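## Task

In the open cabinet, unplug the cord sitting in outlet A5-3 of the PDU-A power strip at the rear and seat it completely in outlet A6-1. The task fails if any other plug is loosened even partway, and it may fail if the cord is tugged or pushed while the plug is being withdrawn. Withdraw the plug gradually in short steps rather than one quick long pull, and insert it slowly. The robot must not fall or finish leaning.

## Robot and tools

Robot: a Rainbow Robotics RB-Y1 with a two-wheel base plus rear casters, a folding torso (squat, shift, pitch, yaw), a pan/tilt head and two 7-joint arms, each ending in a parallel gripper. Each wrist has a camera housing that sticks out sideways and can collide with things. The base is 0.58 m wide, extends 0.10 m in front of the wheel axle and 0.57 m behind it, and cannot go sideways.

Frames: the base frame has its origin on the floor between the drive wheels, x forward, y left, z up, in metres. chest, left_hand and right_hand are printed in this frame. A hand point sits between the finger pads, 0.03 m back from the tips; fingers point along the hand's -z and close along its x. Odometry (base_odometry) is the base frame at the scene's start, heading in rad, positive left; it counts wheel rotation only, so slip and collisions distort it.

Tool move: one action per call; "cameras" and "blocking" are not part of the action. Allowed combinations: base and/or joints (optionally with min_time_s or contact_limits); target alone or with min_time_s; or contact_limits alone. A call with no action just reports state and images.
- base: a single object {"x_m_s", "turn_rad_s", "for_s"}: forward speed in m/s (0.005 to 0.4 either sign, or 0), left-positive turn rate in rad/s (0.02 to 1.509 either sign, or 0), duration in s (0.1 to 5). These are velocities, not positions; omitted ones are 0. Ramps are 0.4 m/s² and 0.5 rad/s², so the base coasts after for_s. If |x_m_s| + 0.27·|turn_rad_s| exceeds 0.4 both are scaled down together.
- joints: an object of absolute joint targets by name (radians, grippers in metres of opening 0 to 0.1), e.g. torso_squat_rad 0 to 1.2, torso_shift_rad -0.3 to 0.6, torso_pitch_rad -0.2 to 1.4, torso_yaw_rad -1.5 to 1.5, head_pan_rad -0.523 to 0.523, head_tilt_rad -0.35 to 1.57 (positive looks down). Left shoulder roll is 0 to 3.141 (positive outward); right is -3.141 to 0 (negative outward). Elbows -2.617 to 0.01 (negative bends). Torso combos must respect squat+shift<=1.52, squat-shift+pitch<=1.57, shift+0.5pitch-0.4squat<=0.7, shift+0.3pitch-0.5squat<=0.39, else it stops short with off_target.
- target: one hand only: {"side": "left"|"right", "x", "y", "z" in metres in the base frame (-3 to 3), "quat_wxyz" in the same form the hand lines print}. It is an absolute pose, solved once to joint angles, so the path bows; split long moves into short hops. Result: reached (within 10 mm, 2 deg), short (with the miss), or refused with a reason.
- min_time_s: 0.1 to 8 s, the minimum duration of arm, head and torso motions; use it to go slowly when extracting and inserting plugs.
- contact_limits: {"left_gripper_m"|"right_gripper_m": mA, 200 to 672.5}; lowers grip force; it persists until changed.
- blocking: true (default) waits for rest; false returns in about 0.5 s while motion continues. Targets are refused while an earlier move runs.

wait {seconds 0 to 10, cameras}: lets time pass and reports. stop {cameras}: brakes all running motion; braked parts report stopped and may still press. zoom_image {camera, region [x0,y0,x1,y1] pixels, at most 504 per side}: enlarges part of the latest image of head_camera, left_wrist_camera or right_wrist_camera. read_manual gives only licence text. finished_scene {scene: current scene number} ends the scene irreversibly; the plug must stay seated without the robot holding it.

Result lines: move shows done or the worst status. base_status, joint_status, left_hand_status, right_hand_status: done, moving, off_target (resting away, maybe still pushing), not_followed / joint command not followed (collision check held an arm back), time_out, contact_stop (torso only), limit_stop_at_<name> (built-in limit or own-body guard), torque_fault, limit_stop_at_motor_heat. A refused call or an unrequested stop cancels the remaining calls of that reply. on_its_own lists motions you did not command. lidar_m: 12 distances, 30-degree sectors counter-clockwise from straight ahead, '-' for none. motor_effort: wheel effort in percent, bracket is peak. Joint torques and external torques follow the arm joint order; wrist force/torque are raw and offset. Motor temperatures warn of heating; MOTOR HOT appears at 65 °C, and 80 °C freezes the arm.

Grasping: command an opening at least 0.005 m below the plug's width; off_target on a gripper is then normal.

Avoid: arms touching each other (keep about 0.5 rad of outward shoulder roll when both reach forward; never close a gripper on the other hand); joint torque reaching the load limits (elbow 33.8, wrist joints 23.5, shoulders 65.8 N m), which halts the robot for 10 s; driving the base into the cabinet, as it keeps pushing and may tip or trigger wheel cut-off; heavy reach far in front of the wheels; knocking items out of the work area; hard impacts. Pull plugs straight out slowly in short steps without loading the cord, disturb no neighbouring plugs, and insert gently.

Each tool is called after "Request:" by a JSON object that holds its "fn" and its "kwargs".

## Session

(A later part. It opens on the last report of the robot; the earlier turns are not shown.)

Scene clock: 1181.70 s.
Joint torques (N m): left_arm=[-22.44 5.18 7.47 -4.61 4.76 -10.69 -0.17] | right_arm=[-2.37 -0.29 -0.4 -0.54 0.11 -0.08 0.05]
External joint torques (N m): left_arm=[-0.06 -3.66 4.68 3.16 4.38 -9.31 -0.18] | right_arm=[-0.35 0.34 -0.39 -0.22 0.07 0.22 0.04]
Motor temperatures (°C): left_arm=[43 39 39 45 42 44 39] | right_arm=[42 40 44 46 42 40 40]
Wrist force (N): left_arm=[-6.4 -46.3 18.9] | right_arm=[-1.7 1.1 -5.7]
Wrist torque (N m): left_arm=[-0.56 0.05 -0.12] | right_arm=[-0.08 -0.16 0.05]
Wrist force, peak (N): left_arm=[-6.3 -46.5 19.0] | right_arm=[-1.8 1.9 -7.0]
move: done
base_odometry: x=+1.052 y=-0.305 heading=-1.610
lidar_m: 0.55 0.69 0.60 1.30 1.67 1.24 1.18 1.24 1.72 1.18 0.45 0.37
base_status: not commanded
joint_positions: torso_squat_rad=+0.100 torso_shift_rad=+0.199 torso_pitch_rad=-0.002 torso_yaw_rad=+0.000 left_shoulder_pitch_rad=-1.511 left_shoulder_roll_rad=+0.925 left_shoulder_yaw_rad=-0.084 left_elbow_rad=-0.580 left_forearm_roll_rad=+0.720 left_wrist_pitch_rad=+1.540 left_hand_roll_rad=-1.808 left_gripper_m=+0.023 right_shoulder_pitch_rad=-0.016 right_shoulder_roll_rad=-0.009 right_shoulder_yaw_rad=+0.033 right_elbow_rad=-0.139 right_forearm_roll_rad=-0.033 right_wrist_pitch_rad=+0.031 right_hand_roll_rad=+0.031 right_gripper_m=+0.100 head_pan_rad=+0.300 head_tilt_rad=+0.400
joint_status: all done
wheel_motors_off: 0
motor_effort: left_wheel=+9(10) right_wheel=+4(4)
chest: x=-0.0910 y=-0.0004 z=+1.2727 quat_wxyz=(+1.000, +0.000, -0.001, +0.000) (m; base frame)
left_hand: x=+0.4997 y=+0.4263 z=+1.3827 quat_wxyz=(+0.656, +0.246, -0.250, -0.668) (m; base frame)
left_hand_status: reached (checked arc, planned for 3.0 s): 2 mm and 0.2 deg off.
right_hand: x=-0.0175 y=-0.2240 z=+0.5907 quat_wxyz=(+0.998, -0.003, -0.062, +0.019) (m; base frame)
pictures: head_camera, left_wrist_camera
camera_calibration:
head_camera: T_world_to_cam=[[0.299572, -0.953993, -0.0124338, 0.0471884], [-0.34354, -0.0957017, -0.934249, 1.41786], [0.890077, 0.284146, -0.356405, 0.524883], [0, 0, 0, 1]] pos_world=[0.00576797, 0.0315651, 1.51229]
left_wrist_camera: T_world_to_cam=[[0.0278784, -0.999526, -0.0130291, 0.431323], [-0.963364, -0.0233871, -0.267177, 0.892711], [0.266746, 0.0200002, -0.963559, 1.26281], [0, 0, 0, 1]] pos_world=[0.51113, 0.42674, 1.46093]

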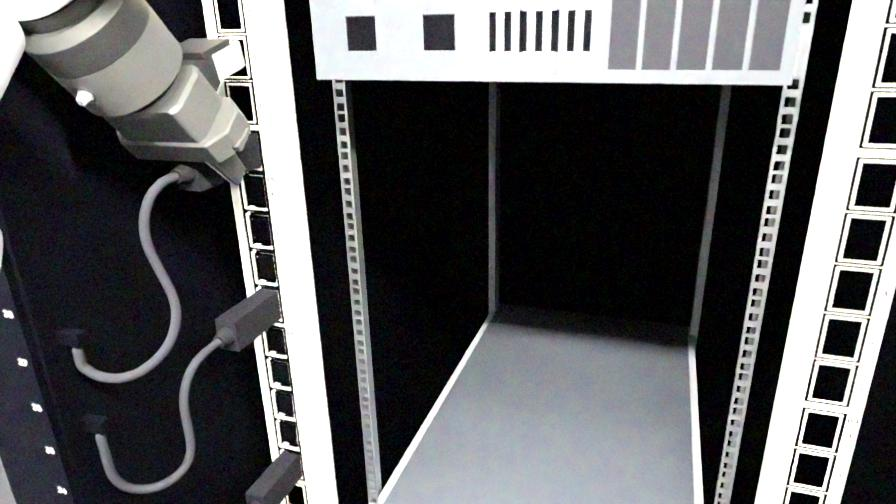

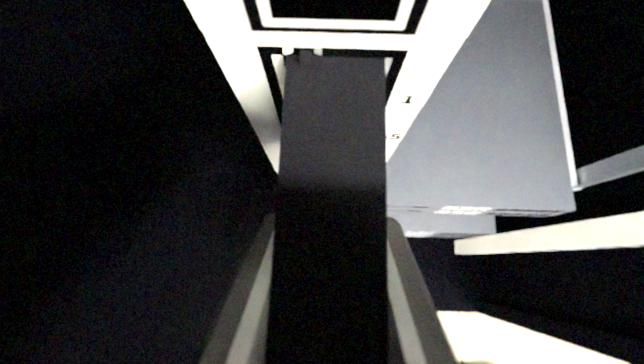

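Request:
{"fn": "move", "kwargs": {"target": {"side":"left","x":0.4955,"y":0.4268,"z":1.3822,"quat_wxyz":[0.6557,0.2451,-0.2510,-0.6685]}, "min_time_s": 2, "cameras": ["left_wrist_camera"]}}

Request:
{"fn": "zoom_image", "kwargs": {"camera": "left_wrist_camera", "region": [270, 10, 400, 140]}}

Request:
{"fn": "move", "kwargs": {"target": {"side":"left","x":0.499,"y":0.4268,"z":1.3822,"quat_wxyz":[0.6557,0.2451,-0.2510,-0.6685]}, "min_time_s": 3, "cameras": ["left_wrist_camera"]}}

Request:
{"fn": "zoom_image", "kwargs": {"camera": "left_wrist_camera", "region": [270, 10, 400, 140]}}

Scene clock: 1195.10 s.
Joint torques (N m): left_arm=[-18.7 12.35 9.84 -4.56 4.46 -0.99 -0.27] | right_arm=[-2.44 -0.28 -0.04 -0.66 0.11 -0.13 0.04]
External joint torques (N m): left_arm=[3.53 3.25 6.84 3.05 4.1 0.39 -0.28] | right_arm=[-0.44 0.36 -0.03 -0.35 0.07 0.16 0.03]
Motor temperatures (°C): left_arm=[43 39 39 45 43 46 39] | right_arm=[42 39 44 46 42 40 40]
Wrist force (N): left_arm=[-14.4 -6.6 2.6] | right_arm=[-1.9 1.9 -5.5]
Wrist torque (N m): left_arm=[-0.05 0.75 0.53] | right_arm=[-0.16 -0.19 0.05]
Wrist force, peak (N): left_arm=[-6.3 -46.5 18.8] | right_arm=[-1.6 1.3 -7.0]
move: done
base_odometry: x=+1.052 y=-0.305 heading=-1.610
lidar_m: 0.56 0.68 0.60 1.31 1.67 1.24 1.18 1.23 1.71 1.17 0.45 0.38
base_status: not commanded
joint_positions: torso_squat_rad=+0.100 torso_shift_rad=+0.199 torso_pitch_rad=-0.001 torso_yaw_rad=+0.000 left_shoulder_pitch_rad=-1.485 left_shoulder_roll_rad=+0.933 left_shoulder_yaw_rad=-0.075 left_elbow_rad=-0.629 left_forearm_roll_rad=+0.729 left_wrist_pitch_rad=+1.565 left_hand_roll_rad=-1.794 left_gripper_m=+0.023 right_shoulder_pitch_rad=-0.016 right_shoulder_roll_rad=-0.009 right_shoulder_yaw_rad=+0.033 right_elbow_rad=-0.139 right_forearm_roll_rad=-0.033 right_wrist_pitch_rad=+0.031 right_hand_roll_rad=+0.031 right_gripper_m=+0.100 head_pan_rad=+0.300 head_tilt_rad=+0.400
joint_status: all done
wheel_motors_off: 0
motor_effort: left_wheel=+5(10) right_wheel=+4(5)
chest: x=-0.0904 y=-0.0003 z=+1.2726 quat_wxyz=(+1.000, +0.000, -0.001, +0.000) (m; base frame)
left_hand: x=+0.4966 y=+0.4262 z=+1.3821 quat_wxyz=(+0.655, +0.244, -0.249, -0.670) (m; base frame)
left_hand_status: reached (checked arc, planned for 2.0 s): 1 mm and 0.2 deg off.
right_hand: x=-0.0175 y=-0.2240 z=+0.5906 quat_wxyz=(+0.998, -0.003, -0.062, +0.019) (m; base frame)
pictures: left_wrist_camera
camera_calibration:
left_wrist_camera: T_world_to_cam=[[0.0246081, -0.999623, -0.0121762, 0.431754], [-0.964434, -0.0205319, -0.263524, 0.883811], [0.263175, 0.018228, -0.964576, 1.26695], [0, 0, 0, 1]] pos_world=[0.508323, 0.426644, 1.46023]

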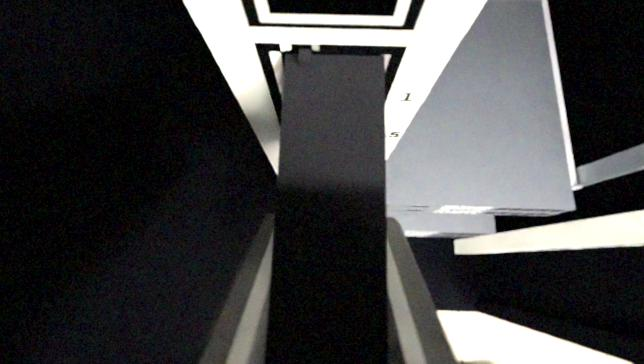

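Scaled by 3.877 from the camera's 644x364 image, which has a finer 1265x715 frame.

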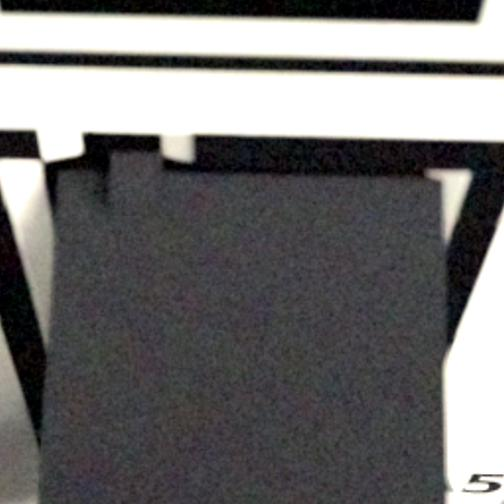

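Scene clock: 1198.43 s.
Joint torques (N m): left_arm=[-22.73 8.52 7.41 -3.22 4.76 -6.29 -0.49] | right_arm=[-2.22 -0.18 -0.22 -0.69 0.12 -0.2 -0.12]
External joint torques (N m): left_arm=[-0.43 -0.46 4.51 4.47 4.39 -4.91 -0.5] | right_arm=[-0.22 0.45 -0.21 -0.38 0.08 0.09 -0.13]
Motor temperatures (°C): left_arm=[43 39 39 45 43 46 39] | right_arm=[42 39 44 46 42 40 40]
Wrist force (N): left_arm=[-11.2 -25.4 8.6] | right_arm=[-1.3 1.2 -5.5]
Wrist torque (N m): left_arm=[-0.81 0.42 0.17] | right_arm=[-0.07 -0.12 0.05]
Wrist force, peak (N): left_arm=[-11.3 -25.6 11.3] | right_arm=[-2.0 1.0 -6.9]
move: done
base_odometry: x=+1.052 y=-0.305 heading=-1.610
lidar_m: 0.56 0.68 0.60 1.32 1.66 1.24 1.18 1.24 1.72 1.18 0.45 0.38
base_status: not commanded
joint_positions: torso_squat_rad=+0.100 torso_shift_rad=+0.199 torso_pitch_rad=-0.001 torso_yaw_rad=+0.000 left_shoulder_pitch_rad=-1.497 left_shoulder_roll_rad=+0.930 left_shoulder_yaw_rad=-0.079 left_elbow_rad=-0.605 left_forearm_roll_rad=+0.725 left_wrist_pitch_rad=+1.551 left_hand_roll_rad=-1.801 left_gripper_m=+0.023 right_shoulder_pitch_rad=-0.016 right_shoulder_roll_rad=-0.009 right_shoulder_yaw_rad=+0.033 right_elbow_rad=-0.139 right_forearm_roll_rad=-0.033 right_wrist_pitch_rad=+0.031 right_hand_roll_rad=+0.031 right_gripper_m=+0.100 head_pan_rad=+0.300 head_tilt_rad=+0.400
joint_status: all done
wheel_motors_off: 0
motor_effort: left_wheel=+5(5) right_wheel=+4(5)
chest: x=-0.0906 y=-0.0004 z=+1.2726 quat_wxyz=(+1.000, +0.000, -0.001, +0.000) (m; base frame)
left_hand: x=+0.4985 y=+0.4266 z=+1.3826 quat_wxyz=(+0.655, +0.246, -0.250, -0.669) (m; base frame)
left_hand_status: reached (checked arc, planned for 3.0 s): 1 mm and 0.2 deg off.
right_hand: x=-0.0176 y=-0.2240 z=+0.5906 quat_wxyz=(+0.998, -0.003, -0.062, +0.019) (m; base frame)
pictures: left_wrist_camera
camera_calibration:
left_wrist_camera: T_world_to_cam=[[0.0268822, -0.999557, -0.0127662, 0.431792], [-0.963417, -0.0224994, -0.26706, 0.890985], [0.266655, 0.0194783, -0.963595, 1.26326], [0, 0, 0, 1]] pos_world=[0.50993, 0.427042, 1.46073]

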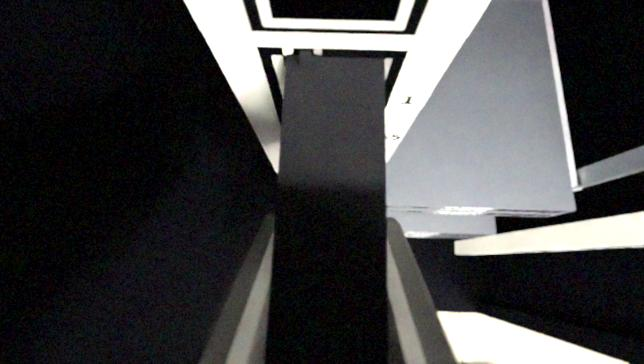

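Scaled by 3.877 from the camera's 644x364 image, which has a finer 1265x715 frame.

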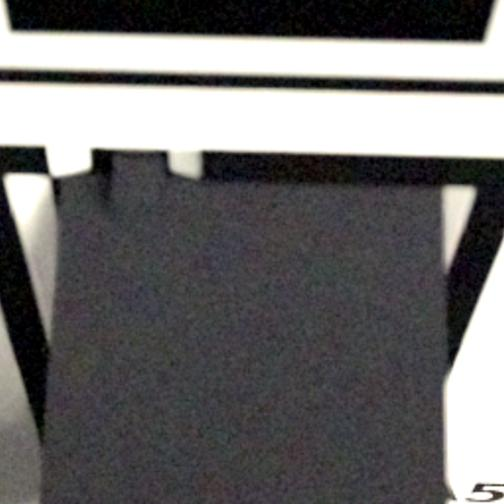

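Request:
{"fn": "move", "kwargs": {"target": {"side":"left","x":0.499,"y":0.4280,"z":1.3822,"quat_wxyz":[0.6557,0.2451,-0.2510,-0.6685]}, "min_time_s": 2, "cameras": ["left_wrist_camera"]}}

Request:
{"fn": "zoom_image", "kwargs": {"camera": "left_wrist_camera", "region": [270, 10, 400, 140]}}

Request:
{"fn": "move", "kwargs": {"target": {"side":"left","x":0.499,"y":0.4245,"z":1.3822,"quat_wxyz":[0.6557,0.2451,-0.2510,-0.6685]}, "min_time_s": 3, "cameras": ["left_wrist_camera"]}}

Request:
{"fn": "zoom_image", "kwargs": {"camera": "left_wrist_camera", "region": [270, 10, 400, 140]}}

Scene clock: 1216.20 s.
Joint torques (N m): left_arm=[-22.46 10.96 9.23 -2.16 5.8 -7.38 -0.53] | right_arm=[-2.43 -0.06 -0.19 -0.69 0.13 -0.15 0]
External joint torques (N m): left_arm=[-0.15 2.05 6.4 5.59 5.42 -6 -0.54] | right_arm=[-0.42 0.56 -0.18 -0.37 0.09 0.14 0]
Motor temperatures (°C): left_arm=[43 39 39 45 43 46 39] | right_arm=[42 39 44 46 42 40 40]
Wrist force (N): left_arm=[-11.9 -31.2 0.1] | right_arm=[-0.9 1.2 -5.4]
Wrist torque (N m): left_arm=[-0.82 0.40 0.36] | right_arm=[-0.11 -0.08 0.04]
Wrist force, peak (N): left_arm=[-11.8 -31.5 0.3] | right_arm=[-1.7 1.2 -7.0]
move: done
base_odometry: x=+1.052 y=-0.305 heading=-1.610
lidar_m: 0.56 0.68 0.60 1.30 1.67 1.23 1.18 1.23 1.71 1.18 0.45 0.37
base_status: not commanded
joint_positions: torso_squat_rad=+0.100 torso_shift_rad=+0.199 torso_pitch_rad=-0.002 torso_yaw_rad=+0.000 left_shoulder_pitch_rad=-1.505 left_shoulder_roll_rad=+0.929 left_shoulder_yaw_rad=-0.081 left_elbow_rad=-0.589 left_forearm_roll_rad=+0.723 left_wrist_pitch_rad=+1.545 left_hand_roll_rad=-1.809 left_gripper_m=+0.023 right_shoulder_pitch_rad=-0.016 right_shoulder_roll_rad=-0.009 right_shoulder_yaw_rad=+0.033 right_elbow_rad=-0.139 right_forearm_roll_rad=-0.033 right_wrist_pitch_rad=+0.031 right_hand_roll_rad=+0.031 right_gripper_m=+0.100 head_pan_rad=+0.300 head_tilt_rad=+0.400
joint_status: all done
wheel_motors_off: 0
motor_effort: left_wheel=+5(5) right_wheel=+4(5)
chest: x=-0.0907 y=-0.0006 z=+1.2727 quat_wxyz=(+1.000, +0.000, -0.001, +0.000) (m; base frame)
left_hand: x=+0.4987 y=+0.4274 z=+1.3825 quat_wxyz=(+0.655, +0.246, -0.250, -0.669) (m; base frame)
left_hand_status: reached (checked arc, planned for 2.0 s): 1 mm and 0.2 deg off.
right_hand: x=-0.0176 y=-0.2240 z=+0.5906 quat_wxyz=(+0.998, -0.002, -0.062, +0.019) (m; base frame)
pictures: left_wrist_camera
camera_calibration:
left_wrist_camera: T_world_to_cam=[[0.0263135, -0.999563, -0.0134425, 0.433767], [-0.963653, -0.0217873, -0.266266, 0.889945], [0.265857, 0.0199603, -0.963806, 1.26367], [0, 0, 0, 1]] pos_world=[0.510228, 0.427744, 1.46073]

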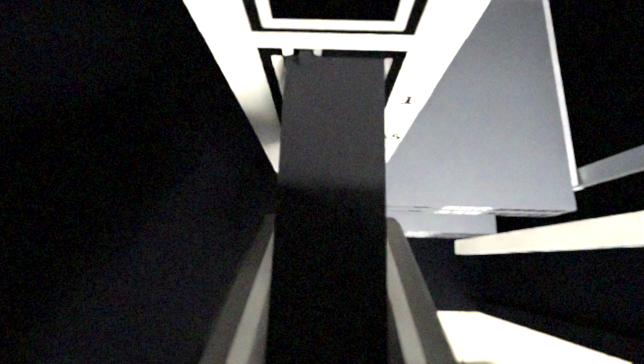

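Scaled by 3.877 from the camera's 644x364 image, which has a finer 1265x715 frame.

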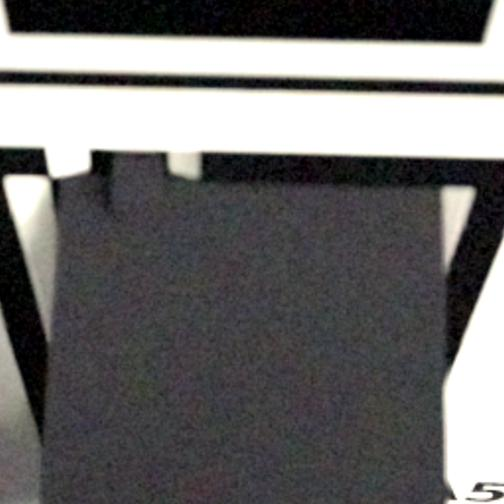

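Scene clock: 1219.53 s.
Joint torques (N m): left_arm=[-19.58 4.09 8.91 -6.5 4.79 -4.85 -0.04] | right_arm=[-2.15 -0.44 -0.08 -0.79 0.1 -0.08 0.03]
External joint torques (N m): left_arm=[2.75 -4.87 6 1.19 4.43 -3.46 -0.05] | right_arm=[-0.14 0.21 -0.07 -0.48 0.07 0.21 0.02]
Motor temperatures (°C): left_arm=[43 39 39 45 43 46 39] | right_arm=[42 39 44 46 42 40 40]
Wrist force (N): left_arm=[-11.7 -20.7 9.7] | right_arm=[-2.1 2.0 -6.2]
Wrist torque (N m): left_arm=[-0.59 0.41 0.24] | right_arm=[-0.23 -0.22 0.11]
Wrist force, peak (N): left_arm=[-11.4 -31.4 0.2] | right_arm=[-2.9 0.8 -6.7]
move: done
base_odometry: x=+1.052 y=-0.305 heading=-1.610
lidar_m: 0.56 0.70 0.59 1.32 1.68 1.22 1.18 1.24 1.73 1.18 0.46 0.38
base_status: not commanded
joint_positions: torso_squat_rad=+0.100 torso_shift_rad=+0.199 torso_pitch_rad=-0.002 torso_yaw_rad=+0.000 left_shoulder_pitch_rad=-1.499 left_shoulder_roll_rad=+0.928 left_shoulder_yaw_rad=-0.080 left_elbow_rad=-0.605 left_forearm_roll_rad=+0.724 left_wrist_pitch_rad=+1.552 left_hand_roll_rad=-1.798 left_gripper_m=+0.023 right_shoulder_pitch_rad=-0.016 right_shoulder_roll_rad=-0.009 right_shoulder_yaw_rad=+0.033 right_elbow_rad=-0.139 right_forearm_roll_rad=-0.033 right_wrist_pitch_rad=+0.031 right_hand_roll_rad=+0.031 right_gripper_m=+0.100 head_pan_rad=+0.300 head_tilt_rad=+0.400
joint_status: all done
wheel_motors_off: 0
motor_effort: left_wheel=+7(7) right_wheel=+5(5)
chest: x=-0.0907 y=-0.0003 z=+1.2727 quat_wxyz=(+1.000, +0.000, -0.001, +0.000) (m; base frame)
left_hand: x=+0.4986 y=+0.4255 z=+1.3827 quat_wxyz=(+0.656, +0.246, -0.250, -0.668) (m; base frame)
left_hand_status: reached (checked arc, planned for 3.0 s): 1 mm and 0.1 deg off.
right_hand: x=-0.0175 y=-0.2240 z=+0.5907 quat_wxyz=(+0.998, -0.003, -0.062, +0.019) (m; base frame)
pictures: left_wrist_camera
camera_calibration:
left_wrist_camera: T_world_to_cam=[[0.0276244, -0.99955, -0.0116737, 0.428808], [-0.963615, -0.0235216, -0.266259, 0.890546], [0.265864, 0.0186042, -0.963831, 1.26444], [0, 0, 0, 1]] pos_world=[0.510128, 0.426038, 1.46083]

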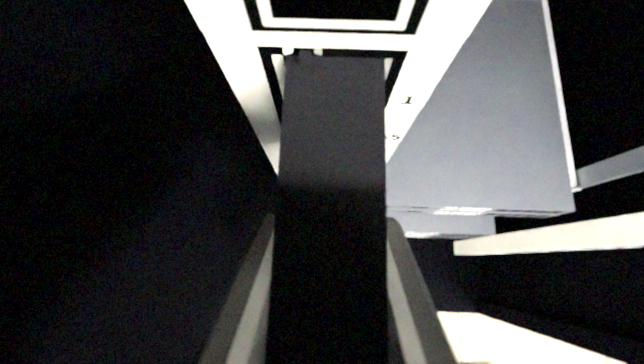

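Scaled by 3.877 from the camera's 644x364 image, which has a finer 1265x715 frame.

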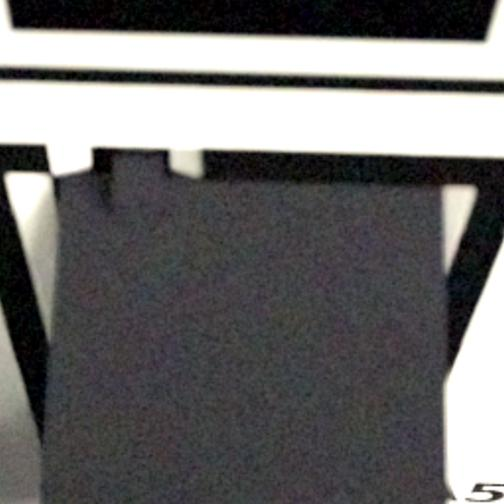

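Request:
{"fn": "move", "kwargs": {"target": {"side":"left","x":0.492,"y":0.4262,"z":1.3825,"quat_wxyz":[0.6557,0.2451,-0.2510,-0.6685]}, "min_time_s": 3, "cameras": []}}

Request:
{"fn": "move", "kwargs": {"target": {"side":"left","x":0.4955,"y":0.4264,"z":1.3825,"quat_wxyz":[0.6557,0.2451,-0.2510,-0.6685]}, "min_time_s": 3, "cameras": ["head_camera","left_wrist_camera"]}}

Request:
{"fn": "zoom_image", "kwargs": {"camera": "left_wrist_camera", "region": [270, 10, 400, 140]}}

Request:
{"fn": "zoom_image", "kwargs": {"camera": "head_camera", "region": [230, 120, 280, 170]}}

Scene clock: 1244.73 s.
Joint torques (N m): left_arm=[-18.94 15.52 7.23 -6.5 0.51 -1.23 0.13] | right_arm=[-2.33 -0.33 -0.18 -0.53 0.15 -0.11 0.01]
External joint torques (N m): left_arm=[3.17 6.21 4.05 0.95 0.17 0.15 0.12] | right_arm=[-0.38 0.33 -0.17 -0.24 0.11 0.18 0]
Motor temperatures (°C): left_arm=[43 39 39 45 43 45 39] | right_arm=[42 39 44 46 42 40 40]
Wrist force (N): left_arm=[0.0 -3.8 -4.0] | right_arm=[-1.7 1.7 -5.9]
Wrist torque (N m): left_arm=[-0.01 0.09 0.10] | right_arm=[-0.20 -0.16 0.09]
Wrist force, peak (N): left_arm=[-11.2 -21.2 9.8] | right_arm=[-1.5 2.1 -7.2]
move: done
base_odometry: x=+1.052 y=-0.305 heading=-1.610
lidar_m: 0.57 0.69 0.61 1.31 1.68 1.24 1.19 1.24 1.71 1.17 0.45 0.37
base_status: not commanded
joint_positions: torso_squat_rad=+0.100 torso_shift_rad=+0.200 torso_pitch_rad=+0.000 torso_yaw_rad=+0.000 left_shoulder_pitch_rad=-1.462 left_shoulder_roll_rad=+0.939 left_shoulder_yaw_rad=-0.067 left_elbow_rad=-0.676 left_forearm_roll_rad=+0.738 left_wrist_pitch_rad=+1.589 left_hand_roll_rad=-1.777 left_gripper_m=+0.023 right_shoulder_pitch_rad=-0.016 right_shoulder_roll_rad=-0.009 right_shoulder_yaw_rad=+0.033 right_elbow_rad=-0.139 right_forearm_roll_rad=-0.033 right_wrist_pitch_rad=+0.031 right_hand_roll_rad=+0.031 right_gripper_m=+0.100 head_pan_rad=+0.300 head_tilt_rad=+0.400
joint_status: all done
wheel_motors_off: 0
motor_effort: left_wheel=-4(8) right_wheel=+4(5)
chest: x=-0.0897 y=+0.0001 z=+1.2726 quat_wxyz=(+1.000, +0.000, +0.000, +0.000) (m; base frame)
left_hand: x=+0.4938 y=+0.4253 z=+1.3816 quat_wxyz=(+0.655, +0.242, -0.249, -0.671) (m; base frame)
left_hand_status: reached (checked arc, planned for 3.0 s): 2 mm and 0.5 deg off.
right_hand: x=-0.0176 y=-0.2241 z=+0.5906 quat_wxyz=(+0.998, -0.003, -0.061, +0.019) (m; base frame)
pictures: none
No camera images: "cameras" was empty.

Scene clock: 1248.07 s.
Joint torques (N m): left_arm=[-25.03 12.24 4.85 -5.09 1.59 -3.39 -0.41] | right_arm=[-2.39 -0.22 0.05 -0.67 0.06 -0.05 0]
External joint torques (N m): left_arm=[-2.89 2.94 1.69 2.4 1.25 -2 -0.42] | right_arm=[-0.43 0.43 0.06 -0.37 0.02 0.24 -0.01]
Motor temperatures (°C): left_arm=[43 39 39 45 43 45 39] | right_arm=[42 39 44 46 42 40 40]
Wrist force (N): left_arm=[-3.8 -11.2 0.5] | right_arm=[-1.8 1.1 -5.8]
Wrist torque (N m): left_arm=[-0.37 0.27 0.14] | right_arm=[-0.07 -0.18 0.04]
Wrist force, peak (N): left_arm=[1.4 -12.5 -1.2] | right_arm=[-1.5 1.5 -6.8]
move: done
base_odometry: x=+1.052 y=-0.305 heading=-1.610
lidar_m: 0.56 0.69 0.60 1.31 1.67 1.22 1.19 1.23 1.71 1.18 0.45 0.37
base_status: not commanded
joint_positions: torso_squat_rad=+0.100 torso_shift_rad=+0.200 torso_pitch_rad=+0.000 torso_yaw_rad=+0.000 left_shoulder_pitch_rad=-1.464 left_shoulder_roll_rad=+0.938 left_shoulder_yaw_rad=-0.068 left_elbow_rad=-0.670 left_forearm_roll_rad=+0.735 left_wrist_pitch_rad=+1.578 left_hand_roll_rad=-1.777 left_gripper_m=+0.023 right_shoulder_pitch_rad=-0.016 right_shoulder_roll_rad=-0.009 right_shoulder_yaw_rad=+0.033 right_elbow_rad=-0.139 right_forearm_roll_rad=-0.033 right_wrist_pitch_rad=+0.031 right_hand_roll_rad=+0.031 right_gripper_m=+0.100 head_pan_rad=+0.300 head_tilt_rad=+0.400
joint_status: all done
wheel_motors_off: 0
motor_effort: left_wheel=-4(5) right_wheel=+4(5)
chest: x=-0.0897 y=+0.0001 z=+1.2726 quat_wxyz=(+1.000, +0.000, +0.000, +0.000) (m; base frame)
left_hand: x=+0.4956 y=+0.4259 z=+1.3823 quat_wxyz=(+0.655, +0.245, -0.251, -0.669) (m; base frame)
left_hand_status: reached (checked arc, planned for 3.0 s): 1 mm and 0.1 deg off.
right_hand: x=-0.0176 y=-0.2241 z=+0.5906 quat_wxyz=(+0.998, -0.003, -0.061, +0.019) (m; base frame)
pictures: head_camera, left_wrist_camera
camera_calibration:
head_camera: T_world_to_cam=[[0.299149, -0.954126, -0.0123401, 0.0470849], [-0.345345, -0.0962032, -0.933532, 1.4172], [0.88952, 0.283527, -0.358282, 0.525866], [0, 0, 0, 1]] pos_world=[0.00757046, 0.0321671, 1.51199]
left_wrist_camera: T_world_to_cam=[[0.0258069, -0.999607, -0.0109924, 0.429241], [-0.96367, -0.0219519, -0.266191, 0.886723], [0.265845, 0.0174627, -0.963858, 1.26541], [0, 0, 0, 1]] pos_world=[0.507028, 0.42644, 1.46043]

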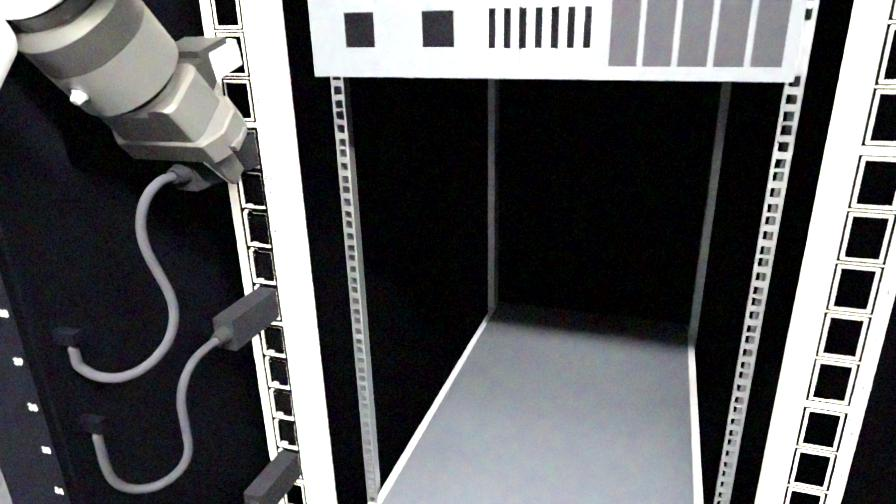

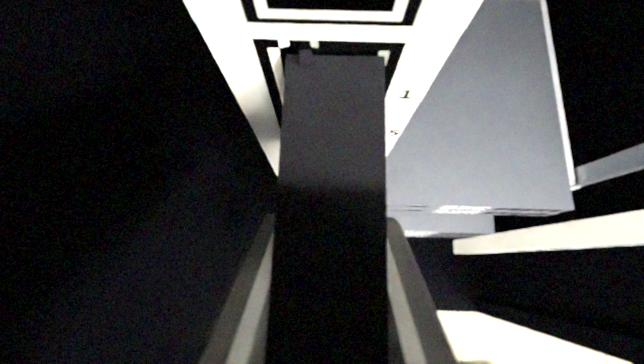

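Scaled by 3.877 from the camera's 644x364 image, which has a finer 1265x715 frame.

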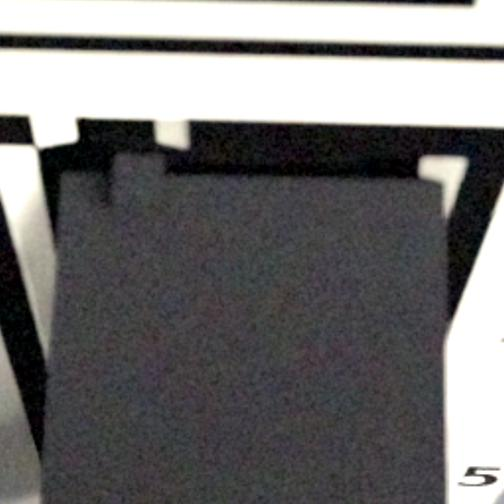

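Scaled by 10.080 from the camera's 896x504 image, which has a finer 1280x720 frame.

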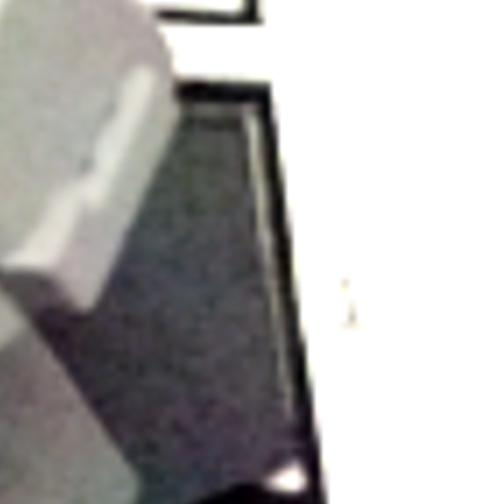

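Request:
{"fn": "move", "kwargs": {"target": {"side":"left","x":0.490,"y":0.4276,"z":1.3825,"quat_wxyz":[0.6557,0.2451,-0.2510,-0.6685]}, "min_time_s": 3, "cameras": []}}

Request:
{"fn": "move", "kwargs": {"target": {"side":"left","x":0.4945,"y":0.4276,"z":1.3825,"quat_wxyz":[0.6557,0.2451,-0.2510,-0.6685]}, "min_time_s": 3, "cameras": ["head_camera","left_wrist_camera"]}}

Request:
{"fn": "zoom_image", "kwargs": {"camera": "left_wrist_camera", "region": [270, 10, 400, 140]}}

Request:
{"fn": "zoom_image", "kwargs": {"camera": "head_camera", "region": [230, 120, 280, 170]}}

Scene clock: 1261.63 s.
Joint torques (N m): left_arm=[-18.83 17.71 8.14 -6.1 0.36 -1.26 0.06] | right_arm=[-2.49 -0.63 -0.15 -0.59 0.16 -0.11 0.02]
External joint torques (N m): left_arm=[3.11 8.16 4.77 1.2 0.04 0.13 0.05] | right_arm=[-0.54 0.03 -0.14 -0.29 0.12 0.18 0.01]
Motor temperatures (°C): left_arm=[43 39 39 45 43 44 39] | right_arm=[42 39 44 46 42 40 40]
Wrist force (N): left_arm=[-0.3 -3.2 -4.1] | right_arm=[-1.1 2.0 -5.7]
Wrist torque (N m): left_arm=[-0.08 0.04 0.09] | right_arm=[-0.19 -0.13 0.08]
Wrist force, peak (N): left_arm=[-4.2 -11.8 0.7] | right_arm=[-2.4 1.6 -6.9]
move: done
base_odometry: x=+1.052 y=-0.305 heading=-1.610
lidar_m: 0.56 0.69 0.60 1.31 1.67 1.23 1.18 1.24 1.71 1.17 0.46 0.38
base_status: not commanded
joint_positions: torso_squat_rad=+0.100 torso_shift_rad=+0.200 torso_pitch_rad=+0.000 torso_yaw_rad=+0.000 left_shoulder_pitch_rad=-1.437 left_shoulder_roll_rad=+0.948 left_shoulder_yaw_rad=-0.057 left_elbow_rad=-0.722 left_forearm_roll_rad=+0.746 left_wrist_pitch_rad=+1.604 left_hand_roll_rad=-1.762 left_gripper_m=+0.023 right_shoulder_pitch_rad=-0.016 right_shoulder_roll_rad=-0.009 right_shoulder_yaw_rad=+0.033 right_elbow_rad=-0.139 right_forearm_roll_rad=-0.033 right_wrist_pitch_rad=+0.031 right_hand_roll_rad=+0.031 right_gripper_m=+0.100 head_pan_rad=+0.300 head_tilt_rad=+0.400
joint_status: all done
wheel_motors_off: 0
motor_effort: left_wheel=-6(6) right_wheel=+5(5)
chest: x=-0.0896 y=+0.0001 z=+1.2725 quat_wxyz=(+1.000, +0.000, +0.000, +0.000) (m; base frame)
left_hand: x=+0.4907 y=+0.4262 z=+1.3825 quat_wxyz=(+0.655, +0.244, -0.250, -0.670) (m; base frame)
left_hand_status: reached (checked arc, planned for 3.0 s): 2 mm and 0.3 deg off.
right_hand: x=-0.0176 y=-0.2241 z=+0.5906 quat_wxyz=(+0.998, -0.003, -0.061, +0.019) (m; base frame)
pictures: none
No camera images: "cameras" was empty.

Scene clock: 1264.97 s.
Joint torques (N m): left_arm=[-20.52 12.35 3.4 -2.42 0.6 -1.59 -0.25] | right_arm=[-2.54 -0.28 -0.17 -0.6 0.14 -0.03 0.06]
External joint torques (N m): left_arm=[1.54 2.97 0.17 5.01 0.27 -0.19 -0.26] | right_arm=[-0.57 0.37 -0.16 -0.31 0.1 0.26 0.05]
Motor temperatures (°C): left_arm=[43 39 39 45 43 44 39] | right_arm=[42 39 44 46 42 40 40]
Wrist force (N): left_arm=[-0.5 -3.6 -4.2] | right_arm=[-1.9 1.0 -6.0]
Wrist torque (N m): left_arm=[-0.07 0.02 0.09] | right_arm=[-0.07 -0.18 0.05]
Wrist force, peak (N): left_arm=[-0.1 -3.7 -4.6] | right_arm=[-1.5 1.1 -7.2]
move: done
base_odometry: x=+1.052 y=-0.305 heading=-1.610
lidar_m: 0.57 0.69 0.60 1.31 1.66 1.23 1.18 1.24 1.71 1.17 0.45 0.38
base_status: not commanded
joint_positions: torso_squat_rad=+0.100 torso_shift_rad=+0.200 torso_pitch_rad=+0.000 torso_yaw_rad=+0.000 left_shoulder_pitch_rad=-1.455 left_shoulder_roll_rad=+0.942 left_shoulder_yaw_rad=-0.064 left_elbow_rad=-0.687 left_forearm_roll_rad=+0.739 left_wrist_pitch_rad=+1.583 left_hand_roll_rad=-1.774 left_gripper_m=+0.023 right_shoulder_pitch_rad=-0.016 right_shoulder_roll_rad=-0.009 right_shoulder_yaw_rad=+0.033 right_elbow_rad=-0.139 right_forearm_roll_rad=-0.033 right_wrist_pitch_rad=+0.031 right_hand_roll_rad=+0.031 right_gripper_m=+0.100 head_pan_rad=+0.300 head_tilt_rad=+0.400
joint_status: all done
wheel_motors_off: 0
motor_effort: left_wheel=-6(6) right_wheel=+5(5)
chest: x=-0.0899 y=-0.0001 z=+1.2726 quat_wxyz=(+1.000, +0.000, +0.000, +0.000) (m; base frame)
left_hand: x=+0.4942 y=+0.4265 z=+1.3835 quat_wxyz=(+0.655, +0.247, -0.252, -0.669) (m; base frame)
left_hand_status: reached (checked arc, planned for 3.0 s): 2 mm and 0.2 deg off.
right_hand: x=-0.0177 y=-0.2241 z=+0.5906 quat_wxyz=(+0.998, -0.003, -0.062, +0.019) (m; base frame)
pictures: head_camera, left_wrist_camera
camera_calibration:
head_camera: T_world_to_cam=[[0.299048, -0.954156, -0.0125408, 0.0471635], [-0.345135, -0.0958996, -0.933641, 1.41726], [0.889636, 0.283532, -0.357991, 0.525687], [0, 0, 0, 1]] pos_world=[0.00736981, 0.0318668, 1.51199]
left_wrist_camera: T_world_to_cam=[[0.0255336, -0.999605, -0.0117003, 0.43097], [-0.962711, -0.0214346, -0.269681, 0.889938], [0.269324, 0.01815, -0.962879, 1.26359], [0, 0, 0, 1]] pos_world=[0.505435, 0.426942, 1.46172]

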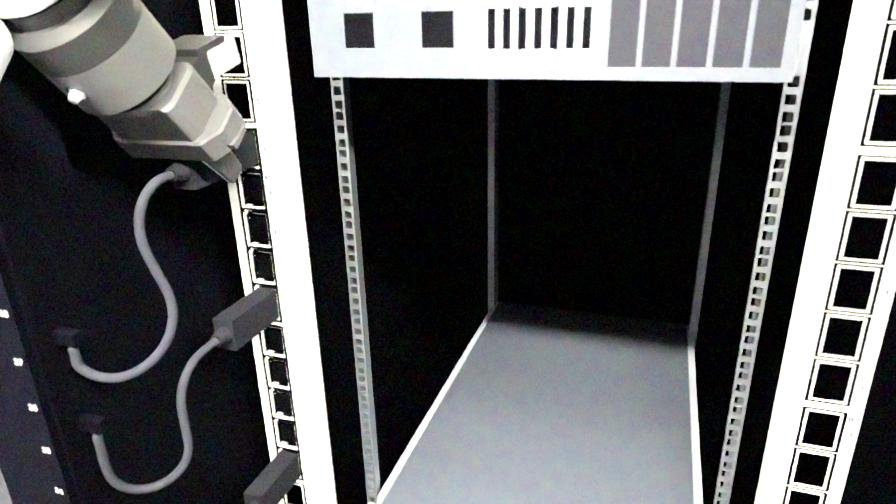

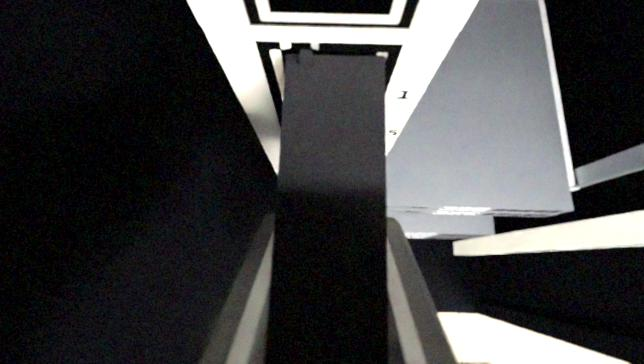

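Scaled by 3.877 from the camera's 644x364 image, which has a finer 1265x715 frame.

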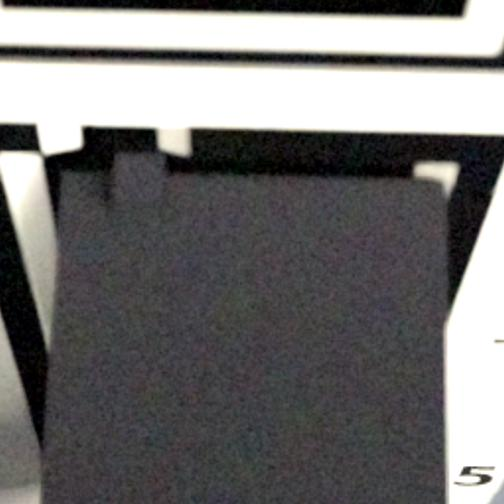

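Scaled by 10.080 from the camera's 896x504 image, which has a finer 1280x720 frame.

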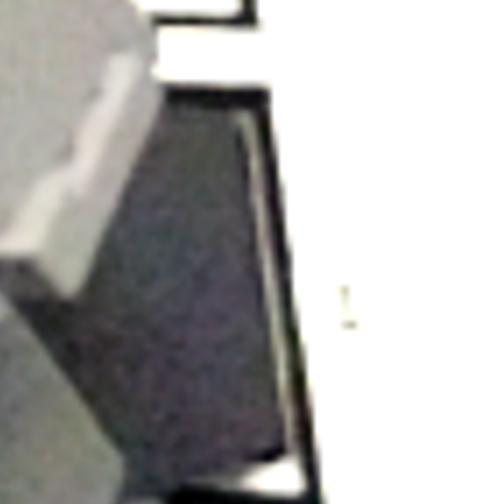

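Request:
{"fn": "move", "kwargs": {"target": {"side":"left","x":0.4945,"y":0.4292,"z":1.3825,"quat_wxyz":[0.6557,0.2451,-0.2510,-0.6685]}, "min_time_s": 3, "cameras": ["head_camera","left_wrist_camera"]}}

Request:
{"fn": "zoom_image", "kwargs": {"camera": "left_wrist_camera", "region": [270, 10, 400, 140]}}

Request:
{"fn": "zoom_image", "kwargs": {"camera": "head_camera", "region": [230, 120, 280, 170]}}

Scene clock: 1272.70 s.
Joint torques (N m): left_arm=[-18.74 16.36 4.58 0.01 0.74 -1.72 -0.38] | right_arm=[-2.39 -0.46 -0.29 -0.62 0.06 -0.11 0.02]
External joint torques (N m): left_arm=[3.35 7.07 1.44 7.51 0.39 -0.33 -0.39] | right_arm=[-0.42 0.17 -0.28 -0.32 0.02 0.18 0.02]
Motor temperatures (°C): left_arm=[43 39 39 45 42 44 39] | right_arm=[42 39 44 46 42 40 40]
Wrist force (N): left_arm=[0.1 -3.5 -4.1] | right_arm=[-1.6 1.7 -6.1]
Wrist torque (N m): left_arm=[-0.07 0.09 0.09] | right_arm=[-0.13 -0.16 0.03]
Wrist force, peak (N): left_arm=[-0.3 -3.9 -4.4] | right_arm=[-1.5 1.5 -7.2]
move: done
base_odometry: x=+1.052 y=-0.305 heading=-1.610
lidar_m: 0.56 0.68 0.60 1.32 1.67 1.23 1.19 1.24 1.71 1.19 0.45 0.37
base_status: not commanded
joint_positions: torso_squat_rad=+0.100 torso_shift_rad=+0.200 torso_pitch_rad=-0.001 torso_yaw_rad=+0.000 left_shoulder_pitch_rad=-1.465 left_shoulder_roll_rad=+0.942 left_shoulder_yaw_rad=-0.066 left_elbow_rad=-0.665 left_forearm_roll_rad=+0.737 left_wrist_pitch_rad=+1.576 left_hand_roll_rad=-1.785 left_gripper_m=+0.023 right_shoulder_pitch_rad=-0.016 right_shoulder_roll_rad=-0.009 right_shoulder_yaw_rad=+0.033 right_elbow_rad=-0.139 right_forearm_roll_rad=-0.033 right_wrist_pitch_rad=+0.031 right_hand_roll_rad=+0.031 right_gripper_m=+0.100 head_pan_rad=+0.300 head_tilt_rad=+0.400
joint_status: all done
wheel_motors_off: 0
motor_effort: left_wheel=-5(6) right_wheel=+5(5)
chest: x=-0.0901 y=-0.0004 z=+1.2726 quat_wxyz=(+1.000, +0.000, +0.000, +0.000) (m; base frame)
left_hand: x=+0.4948 y=+0.4273 z=+1.3836 quat_wxyz=(+0.654, +0.246, -0.252, -0.669) (m; base frame)
left_hand_status: reached (checked arc, planned for 3.0 s): 2 mm and 0.2 deg off.
right_hand: x=-0.0176 y=-0.2240 z=+0.5905 quat_wxyz=(+0.998, -0.003, -0.062, +0.019) (m; base frame)
pictures: head_camera, left_wrist_camera
camera_calibration:
head_camera: T_world_to_cam=[[0.29911, -0.954131, -0.012908, 0.0473961], [-0.344967, -0.0955113, -0.933743, 1.41738], [0.88968, 0.283745, -0.357712, 0.525585], [0, 0, 0, 1]] pos_world=[0.00716963, 0.0314658, 1.51209]
left_wrist_camera: T_world_to_cam=[[0.0239036, -0.999644, -0.0118121, 0.432764], [-0.962864, -0.0198425, -0.269258, 0.889337], [0.268927, 0.0178097, -0.962996, 1.26402], [0, 0, 0, 1]] pos_world=[0.506035, 0.427745, 1.46182]

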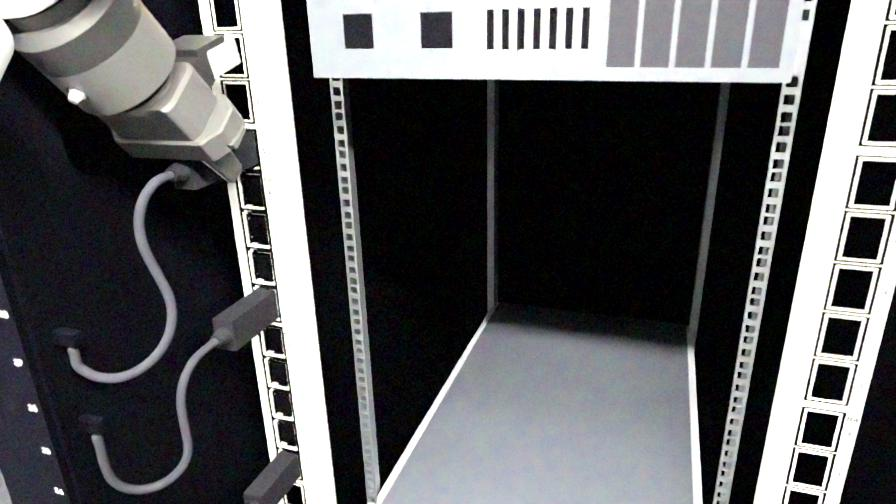

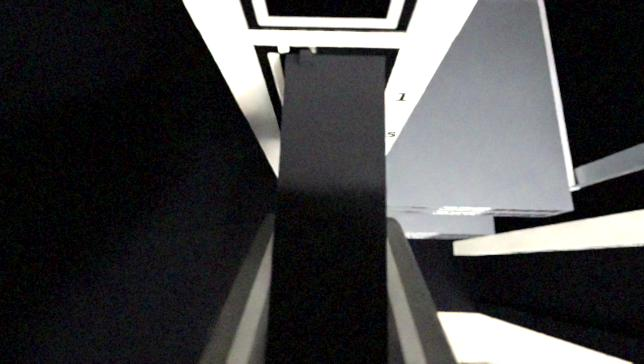

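Scaled by 3.877 from the camera's 644x364 image, which has a finer 1265x715 frame.

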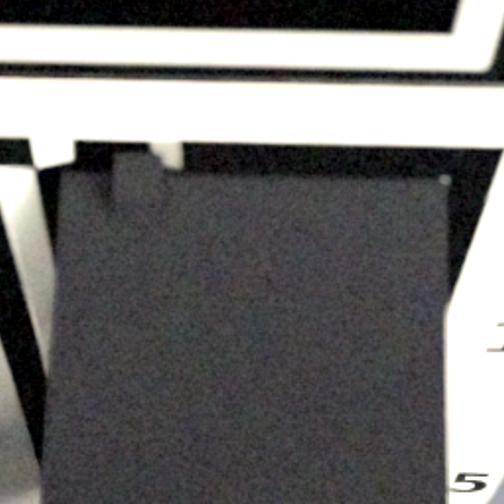

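Scaled by 10.080 from the camera's 896x504 image, which has a finer 1280x720 frame.

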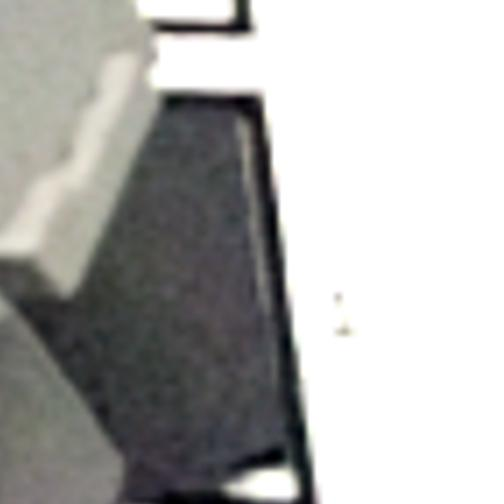

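Request:
{"fn": "move", "kwargs": {"joints": {"head_pan_rad":0.523,"head_tilt_rad":0.2}, "cameras": ["head_camera"]}}

Scene clock: 1290.27 s.
Joint torques (N m): left_arm=[-18.9 16.64 4.73 0.02 0.66 -1.62 -0.3] | right_arm=[-2.44 -0.31 -0.28 -0.76 0.08 -0.14 -0.05]
External joint torques (N m): left_arm=[3.19 7.35 1.59 7.52 0.31 -0.23 -0.31] | right_arm=[-0.46 0.32 -0.27 -0.46 0.04 0.15 -0.06]
Motor temperatures (°C): left_arm=[43 40 39 45 42 43 39] | right_arm=[42 39 44 46 42 40 40]
Wrist force (N): left_arm=[-0.3 -3.6 -4.1] | right_arm=[-2.1 0.8 -6.3]
Wrist torque (N m): left_arm=[-0.07 0.06 0.10] | right_arm=[-0.02 -0.26 0.06]
Wrist force, peak (N): left_arm=[-0.7 -4.0 -4.5] | right_arm=[-2.3 1.3 -6.8]
move: done
base_odometry: x=+1.052 y=-0.305 heading=-1.610
lidar_m: 0.56 0.69 0.60 1.31 1.67 1.24 1.18 1.24 1.71 1.18 0.45 0.37
base_status: not commanded
joint_positions: torso_squat_rad=+0.100 torso_shift_rad=+0.200 torso_pitch_rad=-0.001 torso_yaw_rad=+0.000 left_shoulder_pitch_rad=-1.465 left_shoulder_roll_rad=+0.942 left_shoulder_yaw_rad=-0.066 left_elbow_rad=-0.665 left_forearm_roll_rad=+0.737 left_wrist_pitch_rad=+1.576 left_hand_roll_rad=-1.785 left_gripper_m=+0.023 right_shoulder_pitch_rad=-0.016 right_shoulder_roll_rad=-0.009 right_shoulder_yaw_rad=+0.033 right_elbow_rad=-0.139 right_forearm_roll_rad=-0.033 right_wrist_pitch_rad=+0.031 right_hand_roll_rad=+0.031 right_gripper_m=+0.100 head_pan_rad=+0.523 head_tilt_rad=+0.200
joint_status: all done
wheel_motors_off: 0
motor_effort: left_wheel=-5(6) right_wheel=+5(5)
chest: x=-0.0901 y=-0.0004 z=+1.2726 quat_wxyz=(+1.000, +0.000, +0.000, +0.000) (m; base frame)
left_hand: x=+0.4948 y=+0.4273 z=+1.3836 quat_wxyz=(+0.654, +0.246, -0.252, -0.669) (m; base frame)
right_hand: x=-0.0176 y=-0.2240 z=+0.5905 quat_wxyz=(+0.998, -0.003, -0.062, +0.019) (m; base frame)
pictures: head_camera
camera_calibration:
head_camera: T_world_to_cam=[[0.504821, -0.863146, -0.0116287, 0.0596231], [-0.148308, -0.0734527, -0.98621, 1.50807], [0.850389, 0.499584, -0.165092, 0.239349], [0, 0, 0, 1]] pos_world=[-0.00998041, 0.0426603, 1.52748]

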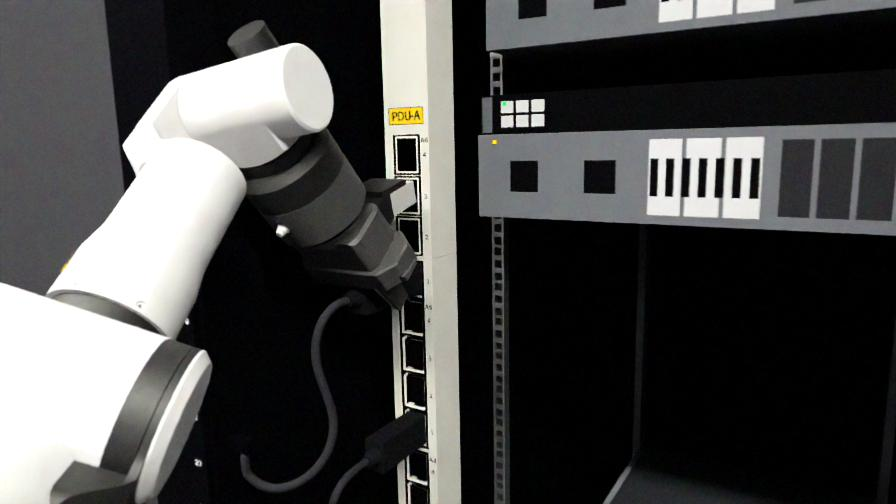

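Request:
{"fn": "move", "kwargs": {"target": {"side":"left","x":0.492,"y":0.4275,"z":1.3825,"quat_wxyz":[0.6597,0.2466,-0.2495,-0.6646]}, "min_time_s": 3, "cameras": ["head_camera","left_wrist_camera"]}}

Request:
{"fn": "zoom_image", "kwargs": {"camera": "left_wrist_camera", "region": [270, 10, 400, 140]}}

Request:
{"fn": "zoom_image", "kwargs": {"camera": "head_camera", "region": [0, 0, 460, 300]}}

Scene clock: 1318.87 s.
Joint torques (N m): left_arm=[-18.5 13.19 6.53 -6.61 0.25 -1.24 0.19] | right_arm=[-2.59 -0.29 -0.09 -0.64 0.04 -0.13 0.04]
External joint torques (N m): left_arm=[3.53 3.73 3.23 0.75 -0.07 0.15 0.18] | right_arm=[-0.63 0.37 -0.08 -0.34 0.01 0.16 0.04]
Motor temperatures (°C): left_arm=[42 40 39 44 42 43 39] | right_arm=[42 39 44 46 42 40 40]
Wrist force (N): left_arm=[-0.4 -3.5 -4.3] | right_arm=[-2.0 1.1 -4.8]
Wrist torque (N m): left_arm=[-0.06 0.05 0.10] | right_arm=[-0.06 -0.20 0.08]
Wrist force, peak (N): left_arm=[0.0 -4.2 -4.1] | right_arm=[-1.5 1.4 -7.2]
move: done
base_odometry: x=+1.052 y=-0.305 heading=-1.610
lidar_m: 0.56 0.69 0.59 1.31 1.67 1.23 1.18 1.24 1.72 1.18 0.46 0.38
base_status: not commanded
joint_positions: torso_squat_rad=+0.100 torso_shift_rad=+0.200 torso_pitch_rad=+0.000 torso_yaw_rad=+0.000 left_shoulder_pitch_rad=-1.446 left_shoulder_roll_rad=+0.944 left_shoulder_yaw_rad=-0.063 left_elbow_rad=-0.705 left_forearm_roll_rad=+0.737 left_wrist_pitch_rad=+1.593 left_hand_roll_rad=-1.756 left_gripper_m=+0.023 right_shoulder_pitch_rad=-0.016 right_shoulder_roll_rad=-0.009 right_shoulder_yaw_rad=+0.033 right_elbow_rad=-0.139 right_forearm_roll_rad=-0.033 right_wrist_pitch_rad=+0.031 right_hand_roll_rad=+0.031 right_gripper_m=+0.100 head_pan_rad=+0.523 head_tilt_rad=+0.200
joint_status: all done
wheel_motors_off: 0
motor_effort: left_wheel=-5(6) right_wheel=+5(6)
chest: x=-0.0898 y=+0.0001 z=+1.2726 quat_wxyz=(+1.000, +0.000, +0.000, +0.000) (m; base frame)
left_hand: x=+0.4927 y=+0.4271 z=+1.3824 quat_wxyz=(+0.659, +0.246, -0.249, -0.666) (m; base frame)
left_hand_status: reached (checked arc, planned for 3.0 s): 1 mm and 0.2 deg off.
right_hand: x=-0.0176 y=-0.2241 z=+0.5906 quat_wxyz=(+0.998, -0.003, -0.062, +0.019) (m; base frame)
pictures: head_camera, left_wrist_camera
camera_calibration:
head_camera: T_world_to_cam=[[0.504802, -0.863162, -0.0112184, 0.0593124], [-0.148612, -0.0740959, -0.986116, 1.50796], [0.850347, 0.49946, -0.16568, 0.239596], [0, 0, 0, 1]] pos_world=[-0.00958006, 0.0432612, 1.52738]
left_wrist_camera: T_world_to_cam=[[0.0360991, -0.9993, -0.00981785, 0.423659], [-0.963746, -0.0322124, -0.264871, 0.886576], [0.264369, 0.0190235, -0.964234, 1.26685], [0, 0, 0, 1]] pos_world=[0.504223, 0.427821, 1.46053]

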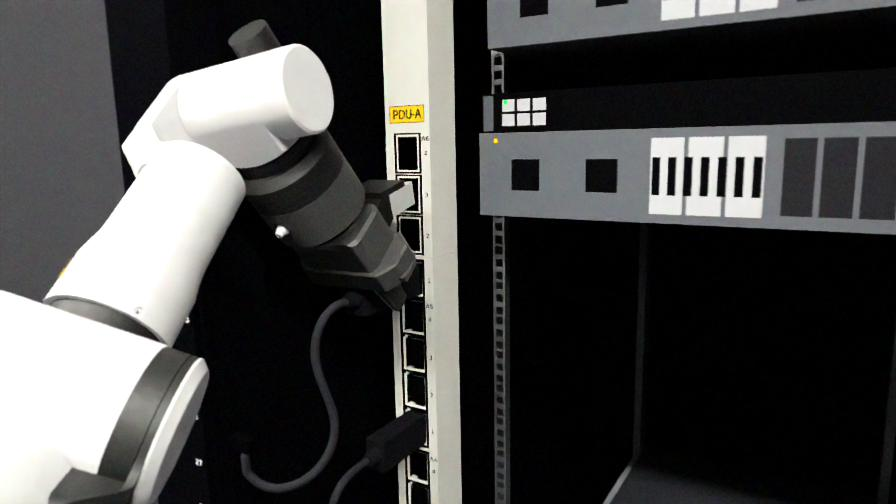

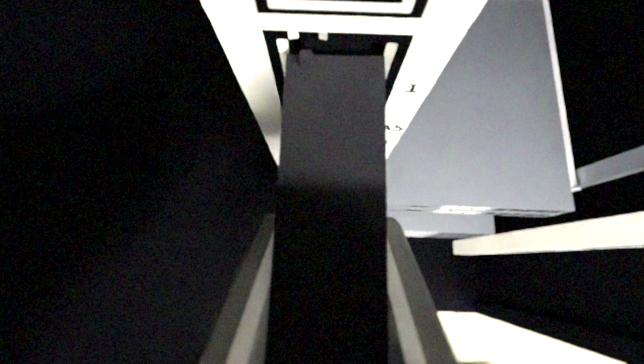

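Scaled by 3.877 from the camera's 644x364 image, which has a finer 1265x715 frame.

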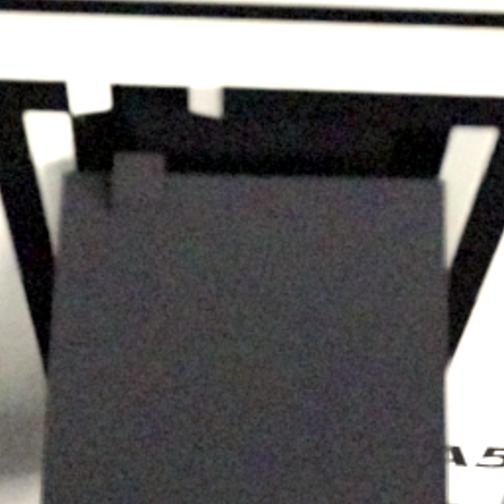

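Scaled by 1.096 from the camera's 896x504 image, which has a finer 1280x720 frame.

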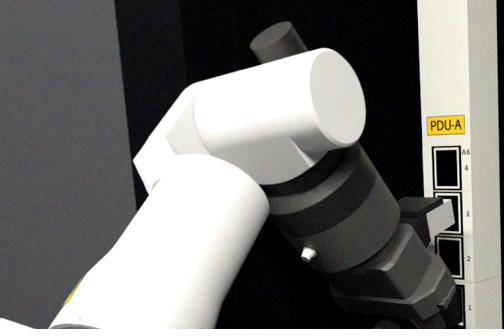

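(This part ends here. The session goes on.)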